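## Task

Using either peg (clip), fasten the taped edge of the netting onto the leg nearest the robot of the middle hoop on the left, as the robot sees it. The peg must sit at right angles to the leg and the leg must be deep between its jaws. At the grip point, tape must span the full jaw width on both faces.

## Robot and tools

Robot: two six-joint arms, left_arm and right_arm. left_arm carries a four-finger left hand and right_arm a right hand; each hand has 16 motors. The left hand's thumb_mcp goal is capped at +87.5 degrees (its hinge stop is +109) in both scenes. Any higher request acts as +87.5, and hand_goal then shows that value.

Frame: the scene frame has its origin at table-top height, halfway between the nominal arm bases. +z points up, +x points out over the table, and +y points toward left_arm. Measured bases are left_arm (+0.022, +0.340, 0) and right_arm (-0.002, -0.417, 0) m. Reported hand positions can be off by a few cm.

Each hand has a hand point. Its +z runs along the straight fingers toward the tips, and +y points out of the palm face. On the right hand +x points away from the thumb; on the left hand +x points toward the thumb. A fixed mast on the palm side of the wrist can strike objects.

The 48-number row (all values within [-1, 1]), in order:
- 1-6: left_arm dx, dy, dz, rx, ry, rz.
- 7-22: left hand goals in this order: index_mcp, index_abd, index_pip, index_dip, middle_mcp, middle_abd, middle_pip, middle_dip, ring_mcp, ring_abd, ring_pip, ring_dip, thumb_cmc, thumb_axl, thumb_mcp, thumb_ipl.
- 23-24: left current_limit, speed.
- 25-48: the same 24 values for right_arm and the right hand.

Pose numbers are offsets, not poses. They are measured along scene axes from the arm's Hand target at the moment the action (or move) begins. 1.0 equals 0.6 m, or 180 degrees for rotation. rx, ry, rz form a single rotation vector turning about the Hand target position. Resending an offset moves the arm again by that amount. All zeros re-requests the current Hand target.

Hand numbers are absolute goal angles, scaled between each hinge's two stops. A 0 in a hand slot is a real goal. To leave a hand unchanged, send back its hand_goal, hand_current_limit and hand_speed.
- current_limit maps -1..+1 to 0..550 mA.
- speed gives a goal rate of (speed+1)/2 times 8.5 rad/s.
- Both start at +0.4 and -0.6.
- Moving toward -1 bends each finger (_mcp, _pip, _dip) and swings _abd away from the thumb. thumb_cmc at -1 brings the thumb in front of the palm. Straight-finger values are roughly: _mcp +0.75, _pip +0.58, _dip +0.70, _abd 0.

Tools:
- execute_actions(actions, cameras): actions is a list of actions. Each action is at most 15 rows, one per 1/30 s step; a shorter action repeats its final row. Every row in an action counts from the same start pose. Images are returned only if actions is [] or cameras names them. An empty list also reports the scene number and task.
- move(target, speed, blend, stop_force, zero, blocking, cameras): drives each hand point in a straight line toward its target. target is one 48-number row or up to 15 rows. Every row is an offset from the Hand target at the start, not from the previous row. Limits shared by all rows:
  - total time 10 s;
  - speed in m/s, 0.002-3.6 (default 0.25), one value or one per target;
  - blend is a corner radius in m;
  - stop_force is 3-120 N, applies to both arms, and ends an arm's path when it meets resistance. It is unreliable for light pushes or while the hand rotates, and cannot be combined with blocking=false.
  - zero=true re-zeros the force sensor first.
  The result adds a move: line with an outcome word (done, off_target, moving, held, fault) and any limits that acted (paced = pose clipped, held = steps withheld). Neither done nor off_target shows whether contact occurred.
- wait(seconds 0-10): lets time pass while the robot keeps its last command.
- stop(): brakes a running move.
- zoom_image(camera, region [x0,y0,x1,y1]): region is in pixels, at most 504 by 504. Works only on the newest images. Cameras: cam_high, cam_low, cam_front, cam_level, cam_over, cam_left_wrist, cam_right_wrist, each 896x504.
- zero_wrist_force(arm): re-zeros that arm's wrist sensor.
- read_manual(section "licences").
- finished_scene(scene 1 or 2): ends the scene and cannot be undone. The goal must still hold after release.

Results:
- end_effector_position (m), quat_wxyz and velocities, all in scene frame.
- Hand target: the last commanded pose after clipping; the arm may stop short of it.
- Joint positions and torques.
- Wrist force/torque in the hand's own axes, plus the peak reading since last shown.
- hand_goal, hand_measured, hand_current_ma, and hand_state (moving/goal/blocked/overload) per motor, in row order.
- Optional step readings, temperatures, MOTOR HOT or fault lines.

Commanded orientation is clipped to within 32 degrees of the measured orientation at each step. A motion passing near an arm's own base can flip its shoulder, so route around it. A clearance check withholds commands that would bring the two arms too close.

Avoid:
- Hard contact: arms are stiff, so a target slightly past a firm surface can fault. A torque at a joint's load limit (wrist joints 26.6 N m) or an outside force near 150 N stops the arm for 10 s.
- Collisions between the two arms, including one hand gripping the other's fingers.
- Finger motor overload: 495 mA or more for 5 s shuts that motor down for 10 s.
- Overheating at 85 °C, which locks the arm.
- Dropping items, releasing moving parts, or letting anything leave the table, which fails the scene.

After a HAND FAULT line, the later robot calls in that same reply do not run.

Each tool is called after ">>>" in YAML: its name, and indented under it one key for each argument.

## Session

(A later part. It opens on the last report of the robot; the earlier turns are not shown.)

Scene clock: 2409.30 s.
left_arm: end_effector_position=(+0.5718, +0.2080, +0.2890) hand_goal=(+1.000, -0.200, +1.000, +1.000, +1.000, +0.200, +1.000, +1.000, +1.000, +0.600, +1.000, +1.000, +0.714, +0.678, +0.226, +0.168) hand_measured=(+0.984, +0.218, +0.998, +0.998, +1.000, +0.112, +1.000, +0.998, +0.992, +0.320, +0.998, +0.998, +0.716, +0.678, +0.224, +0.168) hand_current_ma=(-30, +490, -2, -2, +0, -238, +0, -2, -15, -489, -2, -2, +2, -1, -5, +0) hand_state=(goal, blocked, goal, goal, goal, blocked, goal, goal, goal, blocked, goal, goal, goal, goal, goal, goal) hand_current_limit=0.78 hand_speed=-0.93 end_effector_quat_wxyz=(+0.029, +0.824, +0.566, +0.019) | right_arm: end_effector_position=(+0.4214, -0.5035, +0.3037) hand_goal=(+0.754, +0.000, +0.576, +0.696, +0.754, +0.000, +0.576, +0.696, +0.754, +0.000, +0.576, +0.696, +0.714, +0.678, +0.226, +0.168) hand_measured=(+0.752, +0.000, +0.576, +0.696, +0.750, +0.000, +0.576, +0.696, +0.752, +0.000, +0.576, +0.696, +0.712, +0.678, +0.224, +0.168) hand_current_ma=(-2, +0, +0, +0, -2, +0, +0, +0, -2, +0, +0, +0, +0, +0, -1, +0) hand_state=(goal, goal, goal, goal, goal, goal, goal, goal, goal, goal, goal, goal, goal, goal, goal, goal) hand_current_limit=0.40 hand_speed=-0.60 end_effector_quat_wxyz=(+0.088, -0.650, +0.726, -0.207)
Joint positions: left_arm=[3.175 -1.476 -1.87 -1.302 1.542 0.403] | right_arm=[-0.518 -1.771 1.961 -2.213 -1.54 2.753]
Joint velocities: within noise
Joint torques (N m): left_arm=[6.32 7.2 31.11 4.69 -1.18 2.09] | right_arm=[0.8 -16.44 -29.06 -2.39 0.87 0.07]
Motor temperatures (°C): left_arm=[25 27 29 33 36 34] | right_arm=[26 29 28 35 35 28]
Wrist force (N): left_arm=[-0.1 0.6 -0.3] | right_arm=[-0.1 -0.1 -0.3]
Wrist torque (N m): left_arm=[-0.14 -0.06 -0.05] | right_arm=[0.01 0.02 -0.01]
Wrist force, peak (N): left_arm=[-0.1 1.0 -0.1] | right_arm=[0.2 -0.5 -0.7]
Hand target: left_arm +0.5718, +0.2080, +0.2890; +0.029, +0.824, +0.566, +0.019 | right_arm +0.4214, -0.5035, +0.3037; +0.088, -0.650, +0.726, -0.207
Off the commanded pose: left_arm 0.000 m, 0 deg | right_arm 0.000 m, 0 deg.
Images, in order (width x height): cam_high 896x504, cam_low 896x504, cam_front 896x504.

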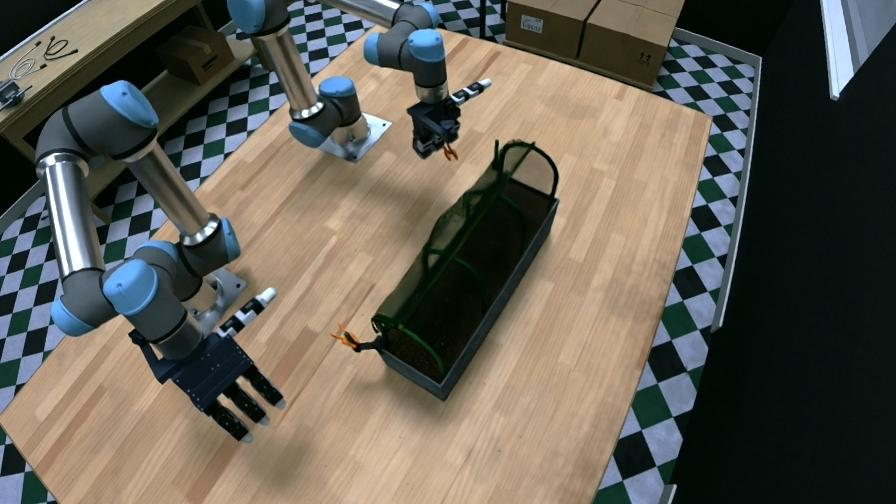

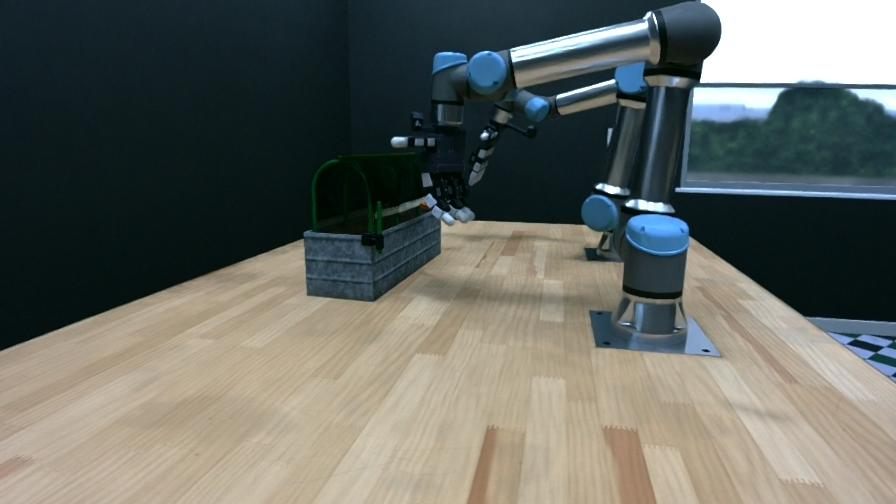

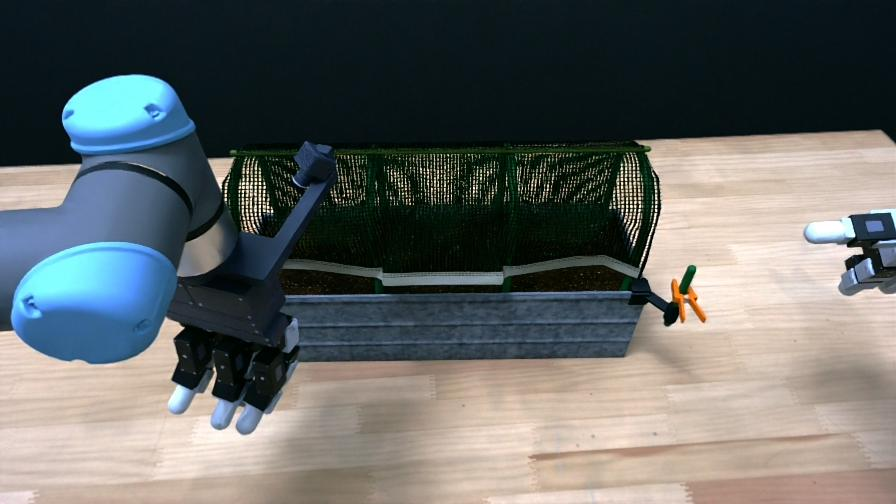

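>>> move:
  target: [0.1013,-0.1518,0.0,0,0,0.0333,1,-0.2,1,1,1,0.2,1,1,1,0.6,1,1,0.714,0.678,0.226,0.168,0.78,-0.93,0,0,0,0,0,0,0.754,0,0.576,0.696,0.754,0,0.576,0.696,0.754,0,0.576,0.696,0.714,0.678,0.226,0.168,0.4,-0.6]
  speed: 0.1
  cameras: ["cam_left_wrist","cam_level","cam_over"]

>>> zoom_image:
  camera: "cam_left_wrist"
  region: [400, 30, 640, 230]

>>> zoom_image:
  camera: "cam_level"
  region: [200, 180, 380, 315]

>>> zoom_image:
  camera: "cam_over"
  region: [280, 180, 440, 310]

Scene clock: 2578.83 s.
left_arm: end_effector_position=(+0.6325, +0.1169, +0.2889) hand_goal=(+1.000, -0.200, +1.000, +1.000, +1.000, +0.200, +1.000, +1.000, +1.000, +0.600, +1.000, +1.000, +0.714, +0.678, +0.226, +0.168) hand_measured=(+0.984, +0.218, +0.998, +0.998, +1.000, +0.112, +1.000, +0.998, +0.992, +0.320, +0.998, +0.998, +0.716, +0.678, +0.224, +0.168) hand_current_ma=(-32, +490, -3, -2, +0, -237, +0, -2, -15, -489, -2, -2, +2, -1, -5, +0) hand_state=(goal, blocked, goal, goal, goal, blocked, goal, goal, goal, blocked, goal, goal, goal, goal, goal, goal) hand_current_limit=0.78 hand_speed=-0.93 end_effector_quat_wxyz=(+0.028, +0.793, +0.608, +0.021) | right_arm: end_effector_position=(+0.4214, -0.5035, +0.3037) hand_goal=(+0.754, +0.000, +0.576, +0.696, +0.754, +0.000, +0.576, +0.696, +0.754, +0.000, +0.576, +0.696, +0.714, +0.678, +0.226, +0.168) hand_measured=(+0.752, +0.000, +0.576, +0.696, +0.750, +0.000, +0.576, +0.696, +0.752, +0.000, +0.576, +0.696, +0.712, +0.678, +0.224, +0.168) hand_current_ma=(-2, +0, +0, +0, -2, +0, +0, +0, -2, +0, +0, +0, +0, +0, -1, +0) hand_state=(goal, goal, goal, goal, goal, goal, goal, goal, goal, goal, goal, goal, goal, goal, goal, goal) hand_current_limit=0.40 hand_speed=-0.60 end_effector_quat_wxyz=(+0.088, -0.650, +0.726, -0.207)
Joint positions: left_arm=[2.975 -1.696 -1.649 -1.298 1.563 0.099] | right_arm=[-0.518 -1.771 1.961 -2.213 -1.54 2.753]
Joint torques (N m): left_arm=[6.79 38.73 26.76 4.42 -1.15 0.7] | right_arm=[0.03 -16.76 -28.8 -2.57 0.75 -0.01]
Wrist force (N): left_arm=[-0.3 0.9 -0.1] | right_arm=[-0.2 -0.3 -0.3]
Wrist torque (N m): left_arm=[-0.11 0.00 -0.16] | right_arm=[-0.02 0.03 -0.01]
Wrist force, peak (N): left_arm=[-0.9 1.7 -0.1] | right_arm=[-0.1 -0.3 -0.7]
Hand target: left_arm +0.6326, +0.1169, +0.2890; +0.028, +0.793, +0.608, +0.021 | right_arm +0.4214, -0.5035, +0.3037; +0.088, -0.650, +0.726, -0.207
Off the commanded pose: left_arm 0.000 m, 0 deg | right_arm 0.000 m, 0 deg.
move: done
Images, in order (width x height): cam_level 896x504, cam_over 896x504, cam_left_wrist 896x504.

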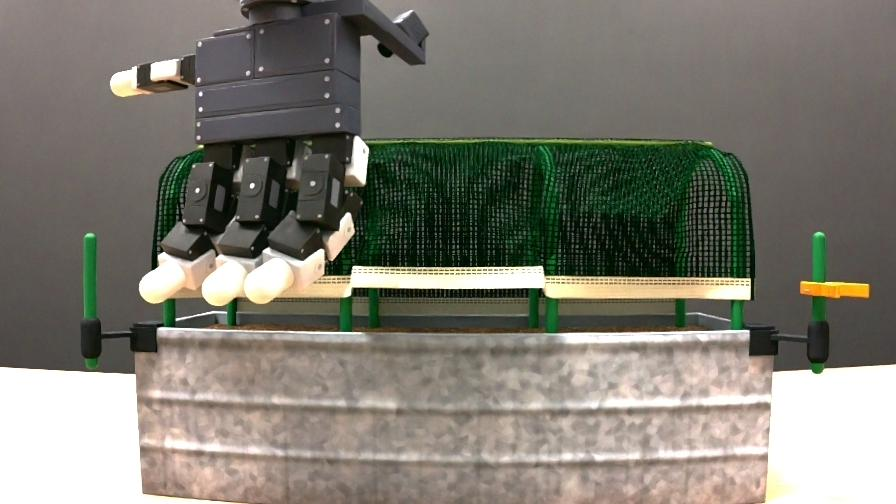

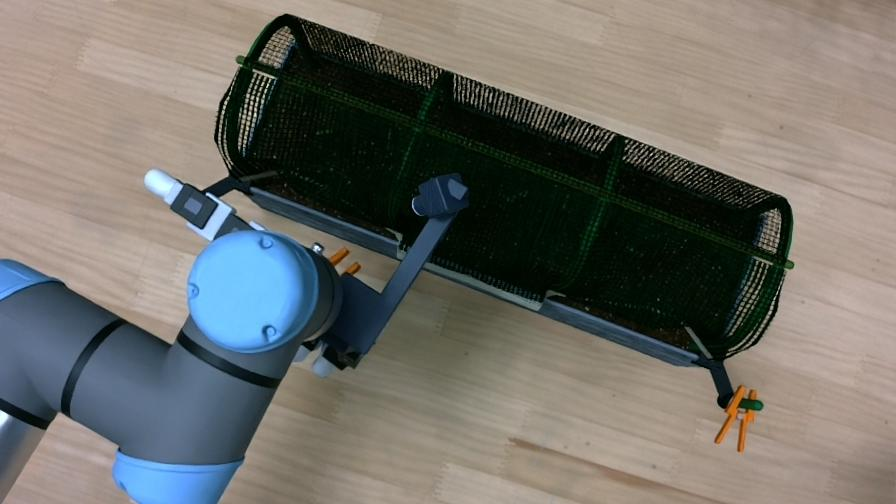

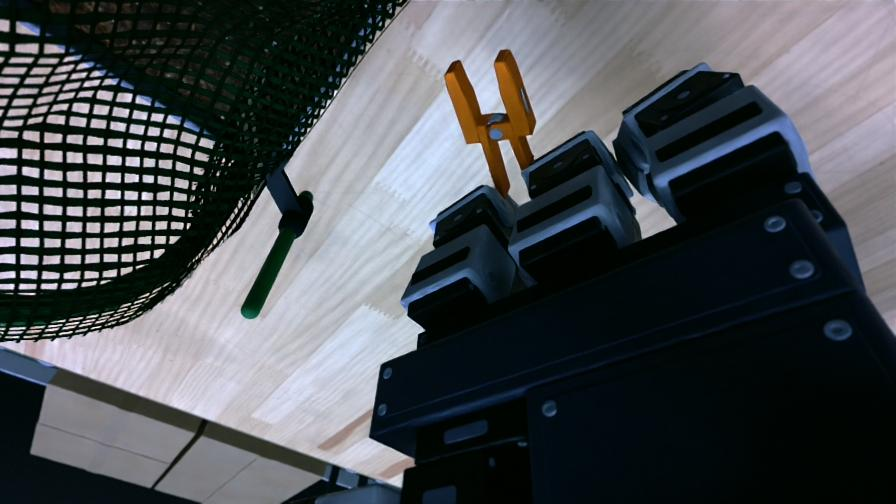

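Scaled by 2.100.

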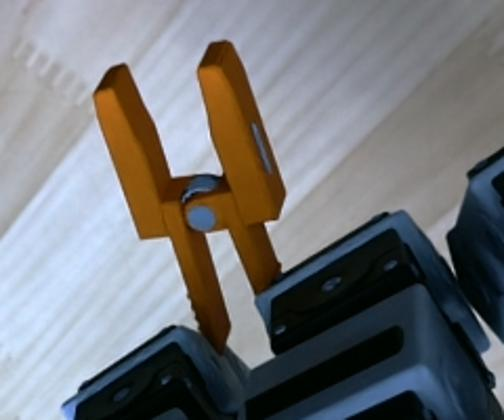

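Scaled by 2.800.

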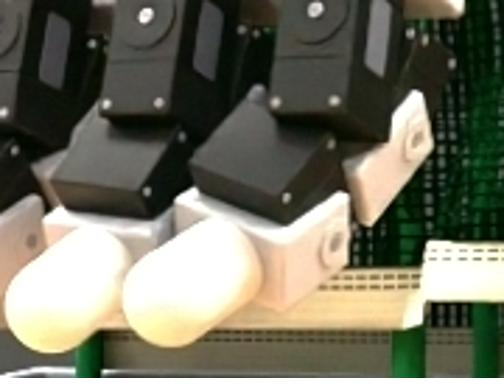

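Scaled by 3.150.

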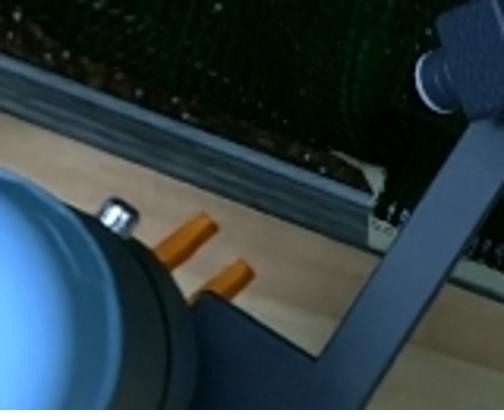

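>>> execute_actions:
  actions: []
  cameras: ["cam_low","cam_front","cam_high"]

>>> zoom_image:
  camera: "cam_low"
  region: [380, 140, 480, 230]

>>> zoom_image:
  camera: "cam_high"
  region: [420, 120, 500, 220]

Scene clock: 2601.07 s.
left_arm: end_effector_position=(+0.6326, +0.1169, +0.2890) hand_goal=(+1.000, -0.200, +1.000, +1.000, +1.000, +0.200, +1.000, +1.000, +1.000, +0.600, +1.000, +1.000, +0.714, +0.678, +0.226, +0.168) hand_measured=(+0.984, +0.218, +0.998, +0.998, +1.000, +0.112, +1.000, +0.998, +0.992, +0.320, +0.998, +0.998, +0.716, +0.678, +0.224, +0.168) hand_current_ma=(-32, +490, -3, -2, +0, -237, +0, -2, -15, -489, -2, -2, +2, -1, -5, +0) hand_state=(goal, blocked, goal, goal, goal, blocked, goal, goal, goal, blocked, goal, goal, goal, goal, goal, goal) hand_current_limit=0.78 hand_speed=-0.93 end_effector_quat_wxyz=(+0.028, +0.793, +0.608, +0.021) | right_arm: end_effector_position=(+0.4214, -0.5035, +0.3037) hand_goal=(+0.754, +0.000, +0.576, +0.696, +0.754, +0.000, +0.576, +0.696, +0.754, +0.000, +0.576, +0.696, +0.714, +0.678, +0.226, +0.168) hand_measured=(+0.752, +0.000, +0.576, +0.696, +0.750, +0.000, +0.576, +0.696, +0.752, +0.000, +0.576, +0.696, +0.712, +0.678, +0.224, +0.168) hand_current_ma=(-2, +0, +0, +0, -2, +0, +0, +0, -2, +0, +0, +0, +0, +0, -1, +0) hand_state=(goal, goal, goal, goal, goal, goal, goal, goal, goal, goal, goal, goal, goal, goal, goal, goal) hand_current_limit=0.40 hand_speed=-0.60 end_effector_quat_wxyz=(+0.088, -0.650, +0.726, -0.207)
Joint positions: left_arm=[2.975 -1.696 -1.649 -1.298 1.563 0.099] | right_arm=[-0.518 -1.771 1.961 -2.213 -1.54 2.753]
Joint velocities: within noise
Joint torques (N m): left_arm=[11.71 44.76 31.23 4.82 -1.08 -2.3] | right_arm=[-0.48 -16.35 -28.59 -2.7 0.95 -0.09]
Motor temperatures (°C): left_arm=[25 27 29 33 36 34] | right_arm=[26 28 28 35 35 28]
Wrist force (N): left_arm=[-0.1 0.9 0.1] | right_arm=[0.2 -0.3 0.1]
Wrist torque (N m): left_arm=[-0.13 -0.03 -0.14] | right_arm=[-0.05 -0.03 0.02]
Wrist force, peak (N): left_arm=[-0.1 1.2 0.0] | right_arm=[-0.1 -0.7 -0.2]
Hand target: left_arm +0.6326, +0.1169, +0.2890; +0.028, +0.793, +0.608, +0.021 | right_arm +0.4214, -0.5035, +0.3037; +0.088, -0.650, +0.726, -0.207
Off the commanded pose: left_arm 0.000 m, 0 deg | right_arm 0.000 m, 0 deg.
Images, in order (width x height): cam_high 896x504, cam_low 896x504, cam_front 896x504.

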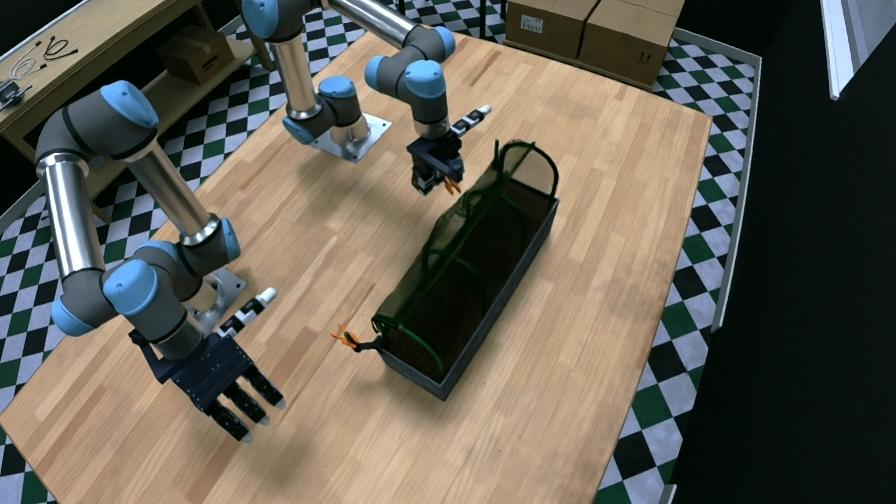

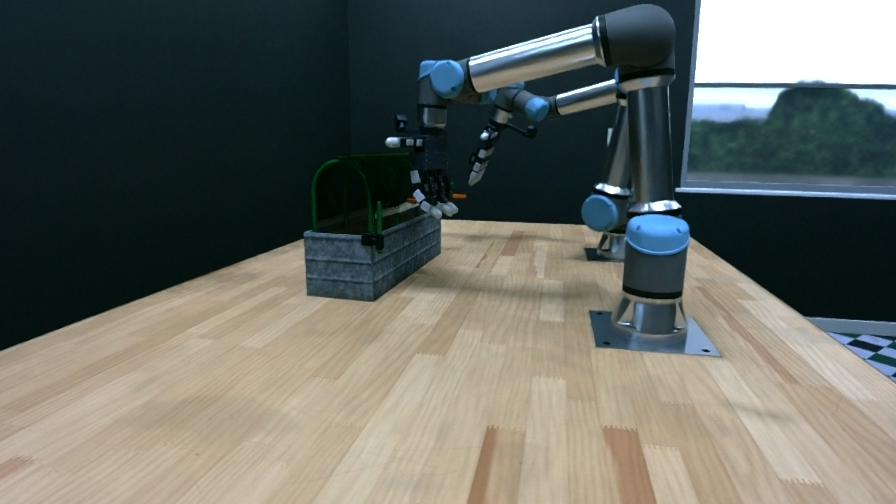

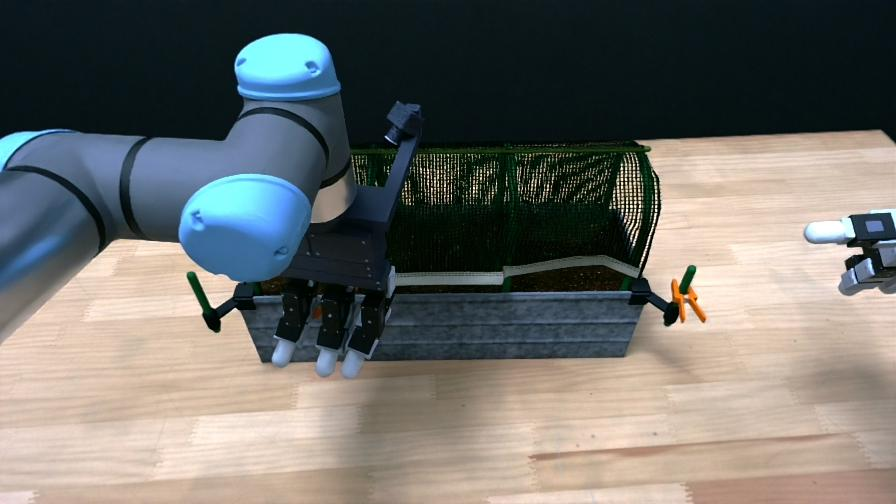

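Scaled by 5.040.

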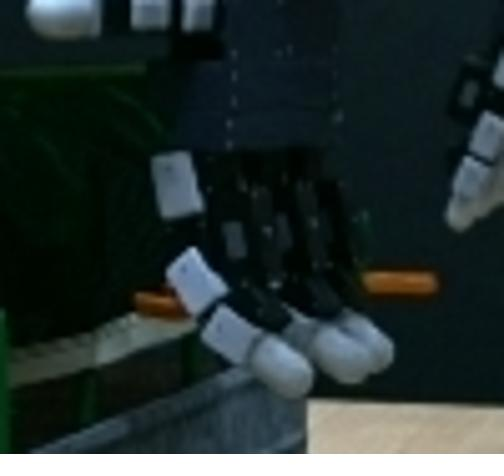

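Scaled by 5.040.

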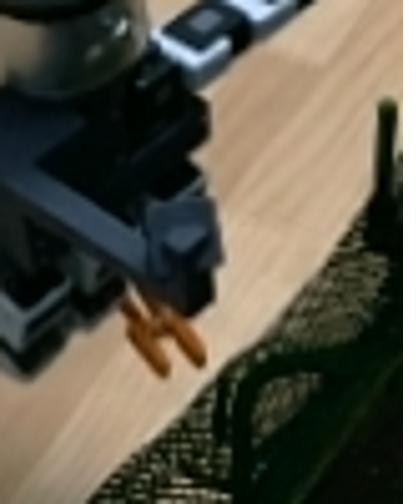

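>>> move:
  target: [-0.1348,-0.0673,0.0,0,0,-0.25,1,-0.2,1,1,1,0.2,1,1,1,0.6,1,1,0.714,0.678,0.226,0.168,0.78,-0.93,0,0,0,0,0,0,0.754,0,0.576,0.696,0.754,0,0.576,0.696,0.754,0,0.576,0.696,0.714,0.678,0.226,0.168,0.4,-0.6]
  speed: 0.25
  cameras: ["cam_left_wrist","cam_level","cam_over"]

>>> zoom_image:
  camera: "cam_level"
  region: [240, 180, 420, 315]

>>> zoom_image:
  camera: "cam_over"
  region: [280, 220, 440, 350]

Scene clock: 2640.10 s.
left_arm: end_effector_position=(+0.5517, +0.0766, +0.2891) hand_goal=(+1.000, -0.200, +1.000, +1.000, +1.000, +0.200, +1.000, +1.000, +1.000, +0.600, +1.000, +1.000, +0.714, +0.678, +0.226, +0.168) hand_measured=(+0.984, +0.218, +0.998, +0.998, +1.000, +0.112, +1.000, +0.998, +0.992, +0.320, +0.998, +0.998, +0.716, +0.678, +0.224, +0.168) hand_current_ma=(-32, +489, -3, -2, +0, -237, +0, -2, -15, -489, -2, -2, +2, -1, -5, +0) hand_state=(goal, blocked, goal, goal, goal, blocked, goal, goal, goal, blocked, goal, goal, goal, goal, goal, goal) hand_current_limit=0.78 hand_speed=-0.93 end_effector_quat_wxyz=(+0.034, +0.965, +0.259, +0.009) | right_arm: end_effector_position=(+0.4214, -0.5035, +0.3037) hand_goal=(+0.754, +0.000, +0.576, +0.696, +0.754, +0.000, +0.576, +0.696, +0.754, +0.000, +0.576, +0.696, +0.714, +0.678, +0.226, +0.168) hand_measured=(+0.752, +0.000, +0.576, +0.696, +0.750, +0.000, +0.576, +0.696, +0.752, +0.000, +0.576, +0.696, +0.712, +0.678, +0.224, +0.168) hand_current_ma=(-2, +0, +0, +0, -2, +0, +0, +0, -2, +0, +0, +0, +0, +0, -1, +0) hand_state=(goal, goal, goal, goal, goal, goal, goal, goal, goal, goal, goal, goal, goal, goal, goal, goal) hand_current_limit=0.40 hand_speed=-0.60 end_effector_quat_wxyz=(+0.088, -0.650, +0.726, -0.207)
Joint positions: left_arm=[3.023 -1.559 -1.786 -1.326 1.514 0.931] | right_arm=[-0.518 -1.771 1.961 -2.213 -1.54 2.753]
Joint torques (N m): left_arm=[-0.54 11.76 30.52 4.76 0.9 1.64] | right_arm=[0.94 -15.71 -30.25 -2.38 0.9 0.03]
Wrist force (N): left_arm=[-0.2 0.7 0.1] | right_arm=[0.3 -0.1 0.0]
Wrist torque (N m): left_arm=[-0.10 -0.01 -0.02] | right_arm=[-0.02 -0.04 0.02]
Wrist force, peak (N): left_arm=[-0.2 1.4 -0.1] | right_arm=[0.0 -0.4 -0.6]
Hand target: left_arm +0.5517, +0.0766, +0.2890; +0.034, +0.965, +0.258, +0.009 | right_arm +0.4214, -0.5035, +0.3037; +0.088, -0.650, +0.726, -0.207
Off the commanded pose: left_arm 0.000 m, 0 deg | right_arm 0.000 m, 0 deg.
move: done
Images, in order (width x height): cam_level 896x504, cam_over 896x504, cam_left_wrist 896x504.

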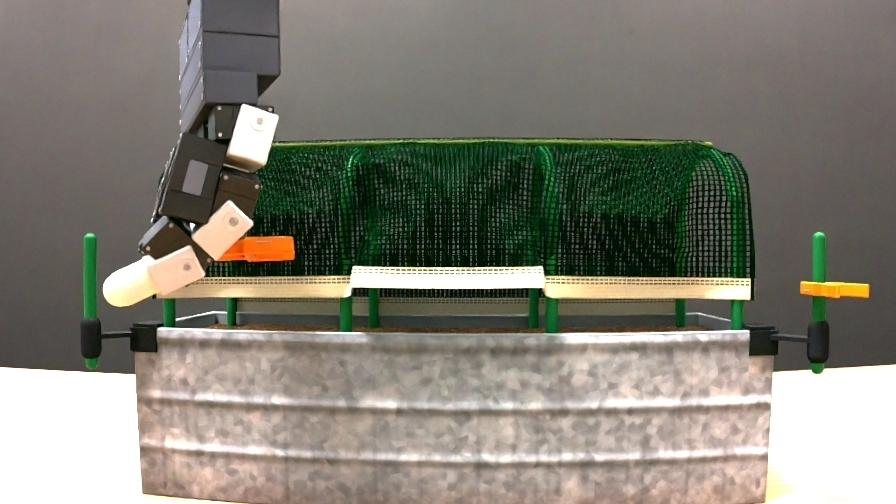

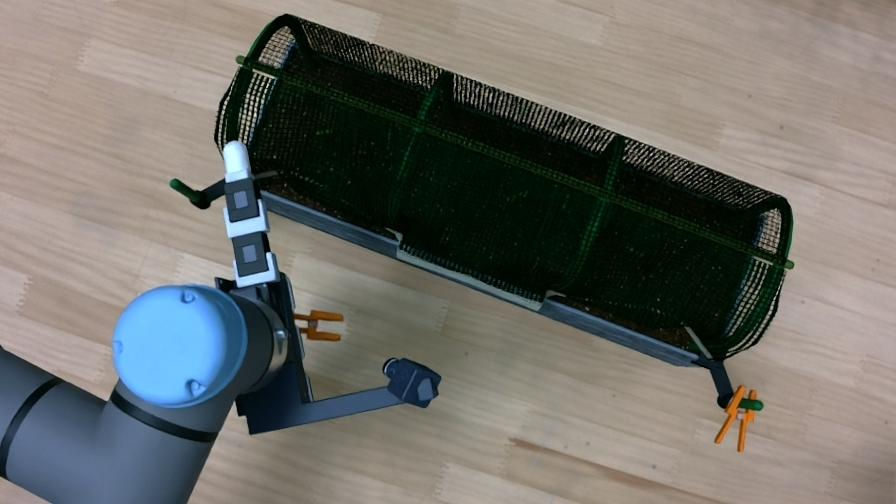

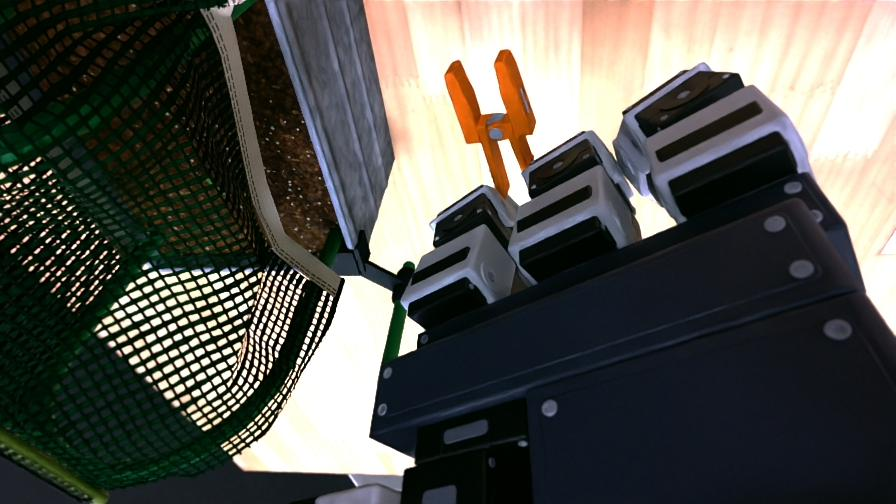

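Scaled by 2.800.

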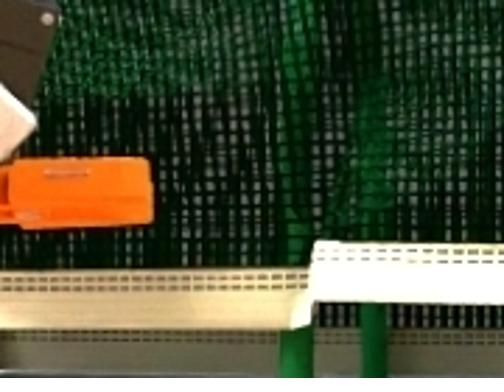

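Scaled by 3.150.

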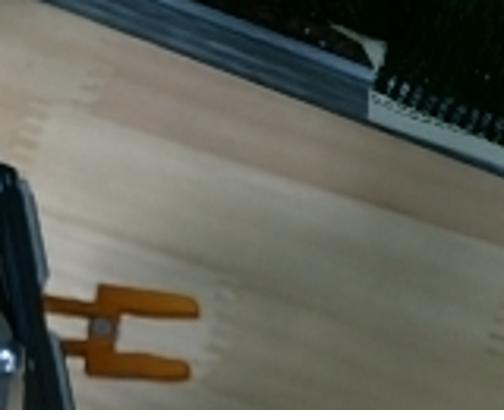

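>>> zoom_image:
  camera: "cam_level"
  region: [200, 220, 310, 280]

>>> zoom_image:
  camera: "cam_left_wrist"
  region: [400, 30, 640, 230]

>>> zoom_image:
  camera: "cam_left_wrist"
  region: [150, 0, 450, 320]

Scaled by 4.582.

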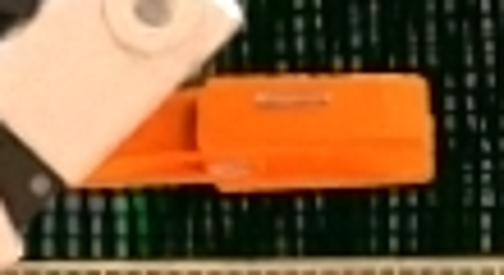

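Scaled by 2.100.

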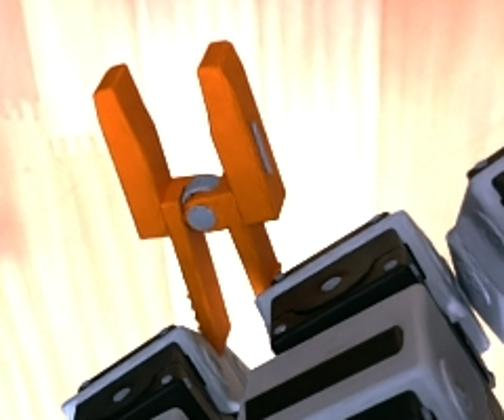

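Scaled by 1.575.

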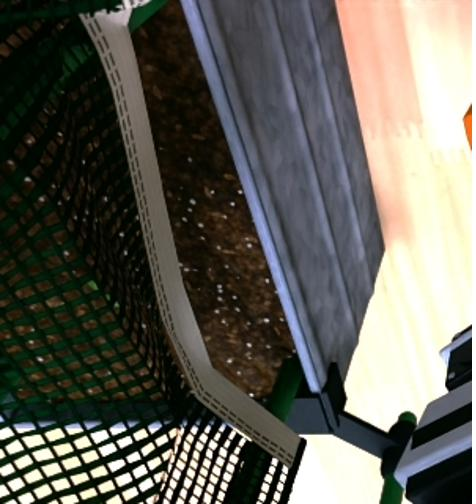

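>>> move:
  target:
    - [0.0,0.2,0.0,0,0,0.2,1,-0.2,1,1,1,0.2,1,1,1,0.6,1,1,0.714,0.678,0.226,0.168,0.78,-0.93,0,0,0,0,0,0,0.754,0,0.576,0.696,0.754,0,0.576,0.696,0.754,0,0.576,0.696,0.714,0.678,0.226,0.168,0.4,-0.6]
    - [0.0932,0.4092,0.0,0,0,0.2611,1,-0.2,1,1,1,0.2,1,1,1,0.6,1,1,0.714,0.678,0.226,0.168,0.78,-0.93,0,0,0,0,0,0,0.754,0,0.576,0.696,0.754,0,0.576,0.696,0.754,0,0.576,0.696,0.714,0.678,0.226,0.168,0.4,-0.6]
  speed: 0.2
  blend: [0.05, 0]
  cameras: ["cam_left_wrist","cam_level","cam_over"]

>>> zoom_image:
  camera: "cam_over"
  region: [100, 140, 220, 260]

>>> zoom_image:
  camera: "cam_left_wrist"
  region: [400, 0, 640, 200]

Scene clock: 2754.63 s.
left_arm: end_effector_position=(+0.6076, +0.3220, +0.2890) hand_goal=(+1.000, -0.200, +1.000, +1.000, +1.000, +0.200, +1.000, +1.000, +1.000, +0.600, +1.000, +1.000, +0.714, +0.678, +0.226, +0.168) hand_measured=(+0.984, +0.218, +0.998, +0.998, +1.000, +0.114, +1.000, +0.998, +0.992, +0.324, +0.998, +0.998, +0.716, +0.678, +0.224, +0.168) hand_current_ma=(-33, +489, -3, -2, +0, -229, +0, -2, -15, -489, -2, -2, +2, -1, -5, +0) hand_state=(goal, blocked, goal, goal, goal, blocked, goal, goal, goal, blocked, goal, goal, goal, goal, goal, goal) hand_current_limit=0.78 hand_speed=-0.93 end_effector_quat_wxyz=(+0.028, +0.782, +0.622, +0.021) | right_arm: end_effector_position=(+0.4214, -0.5035, +0.3037) hand_goal=(+0.754, +0.000, +0.576, +0.696, +0.754, +0.000, +0.576, +0.696, +0.754, +0.000, +0.576, +0.696, +0.714, +0.678, +0.226, +0.168) hand_measured=(+0.752, +0.000, +0.576, +0.696, +0.750, +0.000, +0.576, +0.696, +0.752, +0.000, +0.576, +0.696, +0.712, +0.678, +0.224, +0.168) hand_current_ma=(-2, +0, +0, +0, -2, +0, +0, +0, -2, +0, +0, +0, +0, +0, -1, +0) hand_state=(goal, goal, goal, goal, goal, goal, goal, goal, goal, goal, goal, goal, goal, goal, goal, goal) hand_current_limit=0.40 hand_speed=-0.60 end_effector_quat_wxyz=(+0.088, -0.650, +0.726, -0.207)
Joint positions: left_arm=[3.382 -1.526 -1.824 -1.3 1.538 0.471] | right_arm=[-0.518 -1.771 1.961 -2.213 -1.54 2.753]
Joint torques (N m): left_arm=[6.22 33.99 22.27 0.72 -0.9 -2.28] | right_arm=[0.5 -15 -28.34 -2.4 0.79 -0.04]
Wrist force (N): left_arm=[-0.2 0.4 -0.2] | right_arm=[-0.1 -0.2 -0.3]
Wrist torque (N m): left_arm=[-0.16 -0.06 -0.13] | right_arm=[0.00 0.02 0.00]
Wrist force, peak (N): left_arm=[1.3 1.1 -0.3] | right_arm=[-0.1 -0.5 -0.7]
Hand target: left_arm +0.6076, +0.3221, +0.2890; +0.028, +0.782, +0.622, +0.021 | right_arm +0.4214, -0.5035, +0.3037; +0.088, -0.650, +0.726, -0.207
Off the commanded pose: left_arm 0.000 m, 0 deg | right_arm 0.000 m, 0 deg.
move: done
Images, in order (width x height): cam_level 896x504, cam_over 896x504, cam_left_wrist 896x504.

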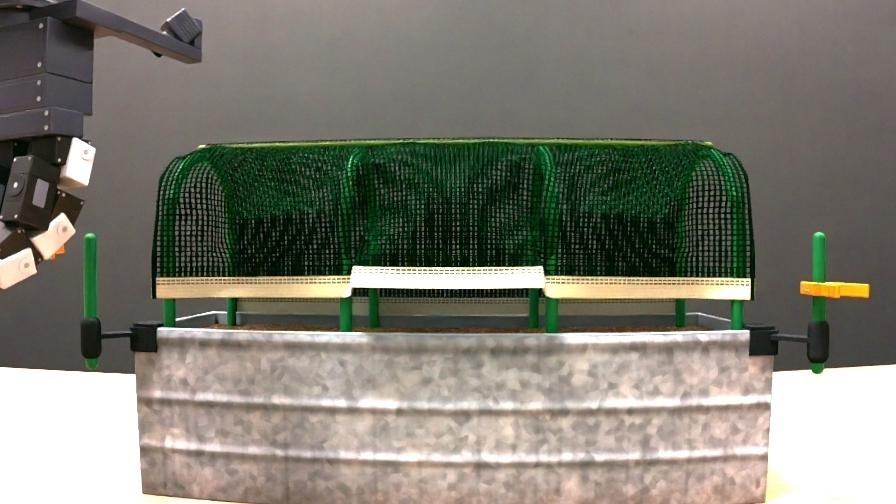

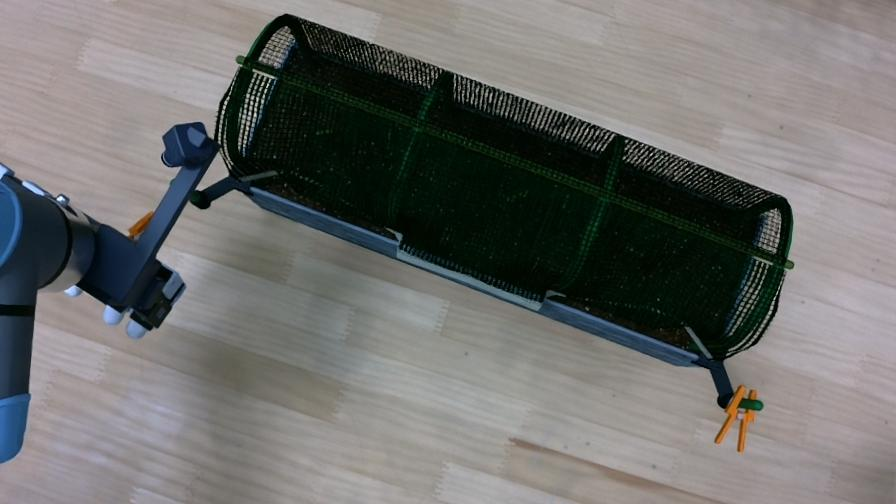

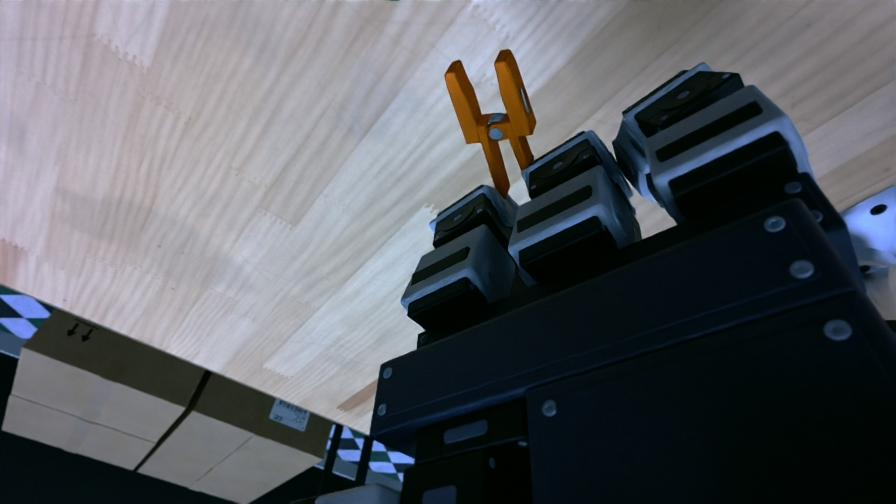

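Scaled by 4.200.

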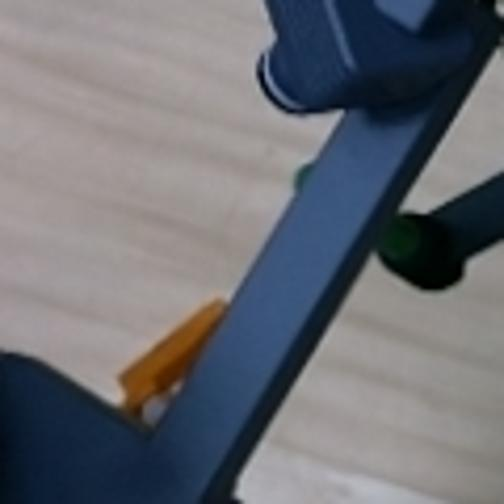

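Scaled by 2.100.

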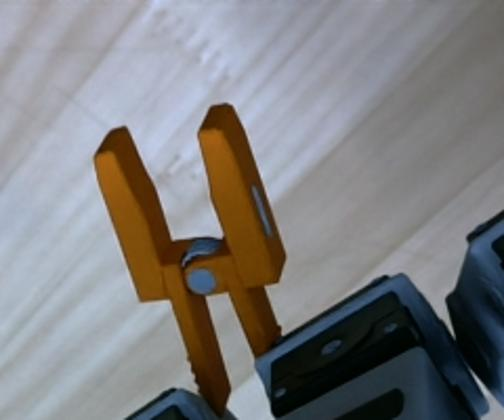

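>>> move:
  target: [0.0925,-0.0282,0,0,0,0,1,-0.2,1,1,1,0.2,1,1,1,0.6,1,1,0.714,0.678,0.226,0.168,0.78,-0.93,0,0,0,0,0,0,0.754,0,0.576,0.696,0.754,0,0.576,0.696,0.754,0,0.576,0.696,0.714,0.678,0.226,0.168,0.4,-0.6]
  speed: 0.03
  stop_force: 6
  cameras: ["cam_left_wrist","cam_level","cam_over"]

>>> zoom_image:
  camera: "cam_left_wrist"
  region: [400, 30, 640, 230]

Scene clock: 2768.87 s.
left_arm: end_effector_position=(+0.6631, +0.3052, +0.2890) hand_goal=(+1.000, -0.200, +1.000, +1.000, +1.000, +0.200, +1.000, +1.000, +1.000, +0.600, +1.000, +1.000, +0.714, +0.678, +0.226, +0.168) hand_measured=(+0.988, +0.218, +0.998, +0.998, +1.000, +0.114, +1.000, +0.998, +0.992, +0.324, +0.998, +0.998, +0.716, +0.678, +0.224, +0.168) hand_current_ma=(-22, +489, -3, -2, +0, -229, +0, -1, -15, -489, -1, -2, +2, -1, -5, +0) hand_state=(goal, blocked, goal, goal, goal, blocked, goal, goal, goal, blocked, goal, goal, goal, goal, goal, goal) hand_current_limit=0.78 hand_speed=-0.93 end_effector_quat_wxyz=(+0.028, +0.782, +0.622, +0.021) | right_arm: end_effector_position=(+0.4214, -0.5035, +0.3037) hand_goal=(+0.754, +0.000, +0.576, +0.696, +0.754, +0.000, +0.576, +0.696, +0.754, +0.000, +0.576, +0.696, +0.714, +0.678, +0.226, +0.168) hand_measured=(+0.752, +0.000, +0.576, +0.696, +0.750, +0.000, +0.576, +0.696, +0.752, +0.000, +0.576, +0.696, +0.712, +0.678, +0.224, +0.168) hand_current_ma=(-2, +0, +0, +0, -2, +0, +0, +0, -2, +0, +0, +0, +0, +0, -1, +0) hand_state=(goal, goal, goal, goal, goal, goal, goal, goal, goal, goal, goal, goal, goal, goal, goal, goal) hand_current_limit=0.40 hand_speed=-0.60 end_effector_quat_wxyz=(+0.088, -0.650, +0.726, -0.207)
Joint positions: left_arm=[3.324 -1.663 -1.684 -1.302 1.542 0.413] | right_arm=[-0.518 -1.771 1.961 -2.213 -1.54 2.753]
Joint torques (N m): left_arm=[10.32 43.1 18.26 3.79 0.1 1.98] | right_arm=[-0.84 -16.87 -28.21 -2.16 0.91 -0.14]
Wrist force (N): left_arm=[0.2 1.0 -0.2] | right_arm=[-0.2 -0.5 0.0]
Wrist torque (N m): left_arm=[-0.09 -0.04 -0.03] | right_arm=[-0.06 0.03 -0.02]
Wrist force, peak (N): left_arm=[0.3 -1.9 -0.5] | right_arm=[-0.5 -0.6 -0.3]
Hand target: left_arm +0.6631, +0.3052, +0.2890; +0.028, +0.782, +0.622, +0.021 | right_arm +0.4214, -0.5035, +0.3037; +0.088, -0.650, +0.726, -0.207
Off the commanded pose: left_arm 0.000 m, 0 deg | right_arm 0.000 m, 0 deg.
move: done
Images, in order (width x height): cam_level 896x504, cam_over 896x504, cam_left_wrist 896x504.

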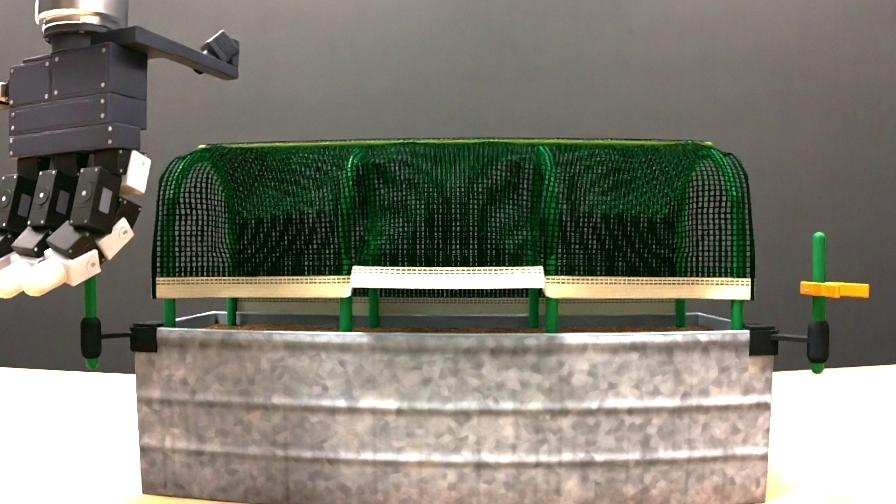

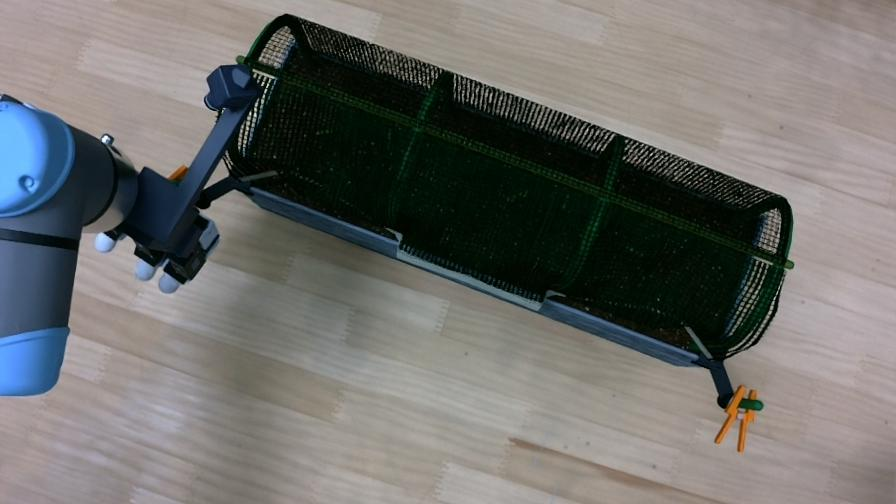

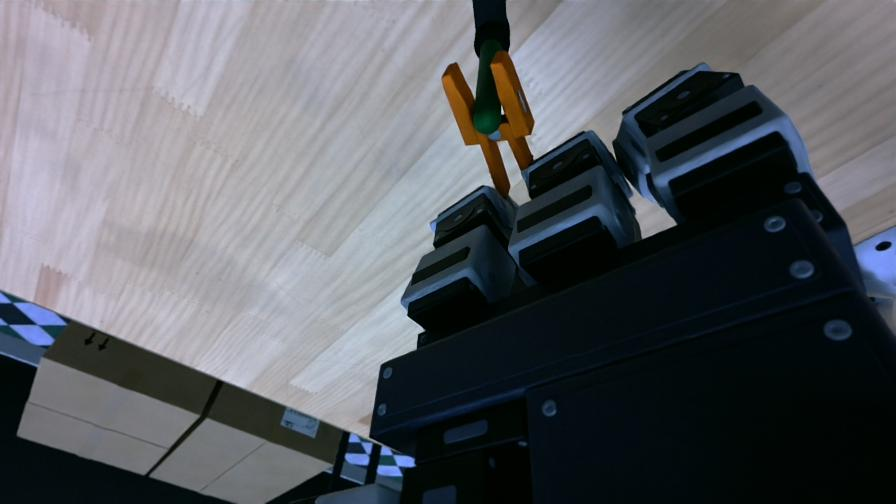

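Scaled by 2.100.

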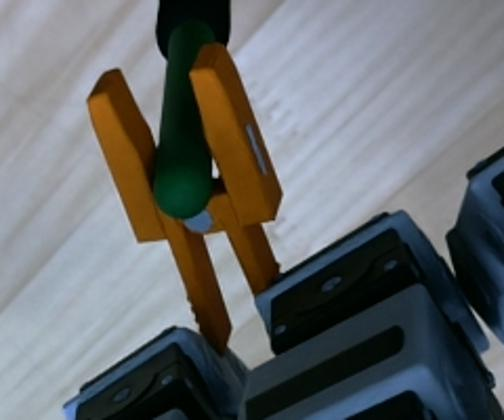

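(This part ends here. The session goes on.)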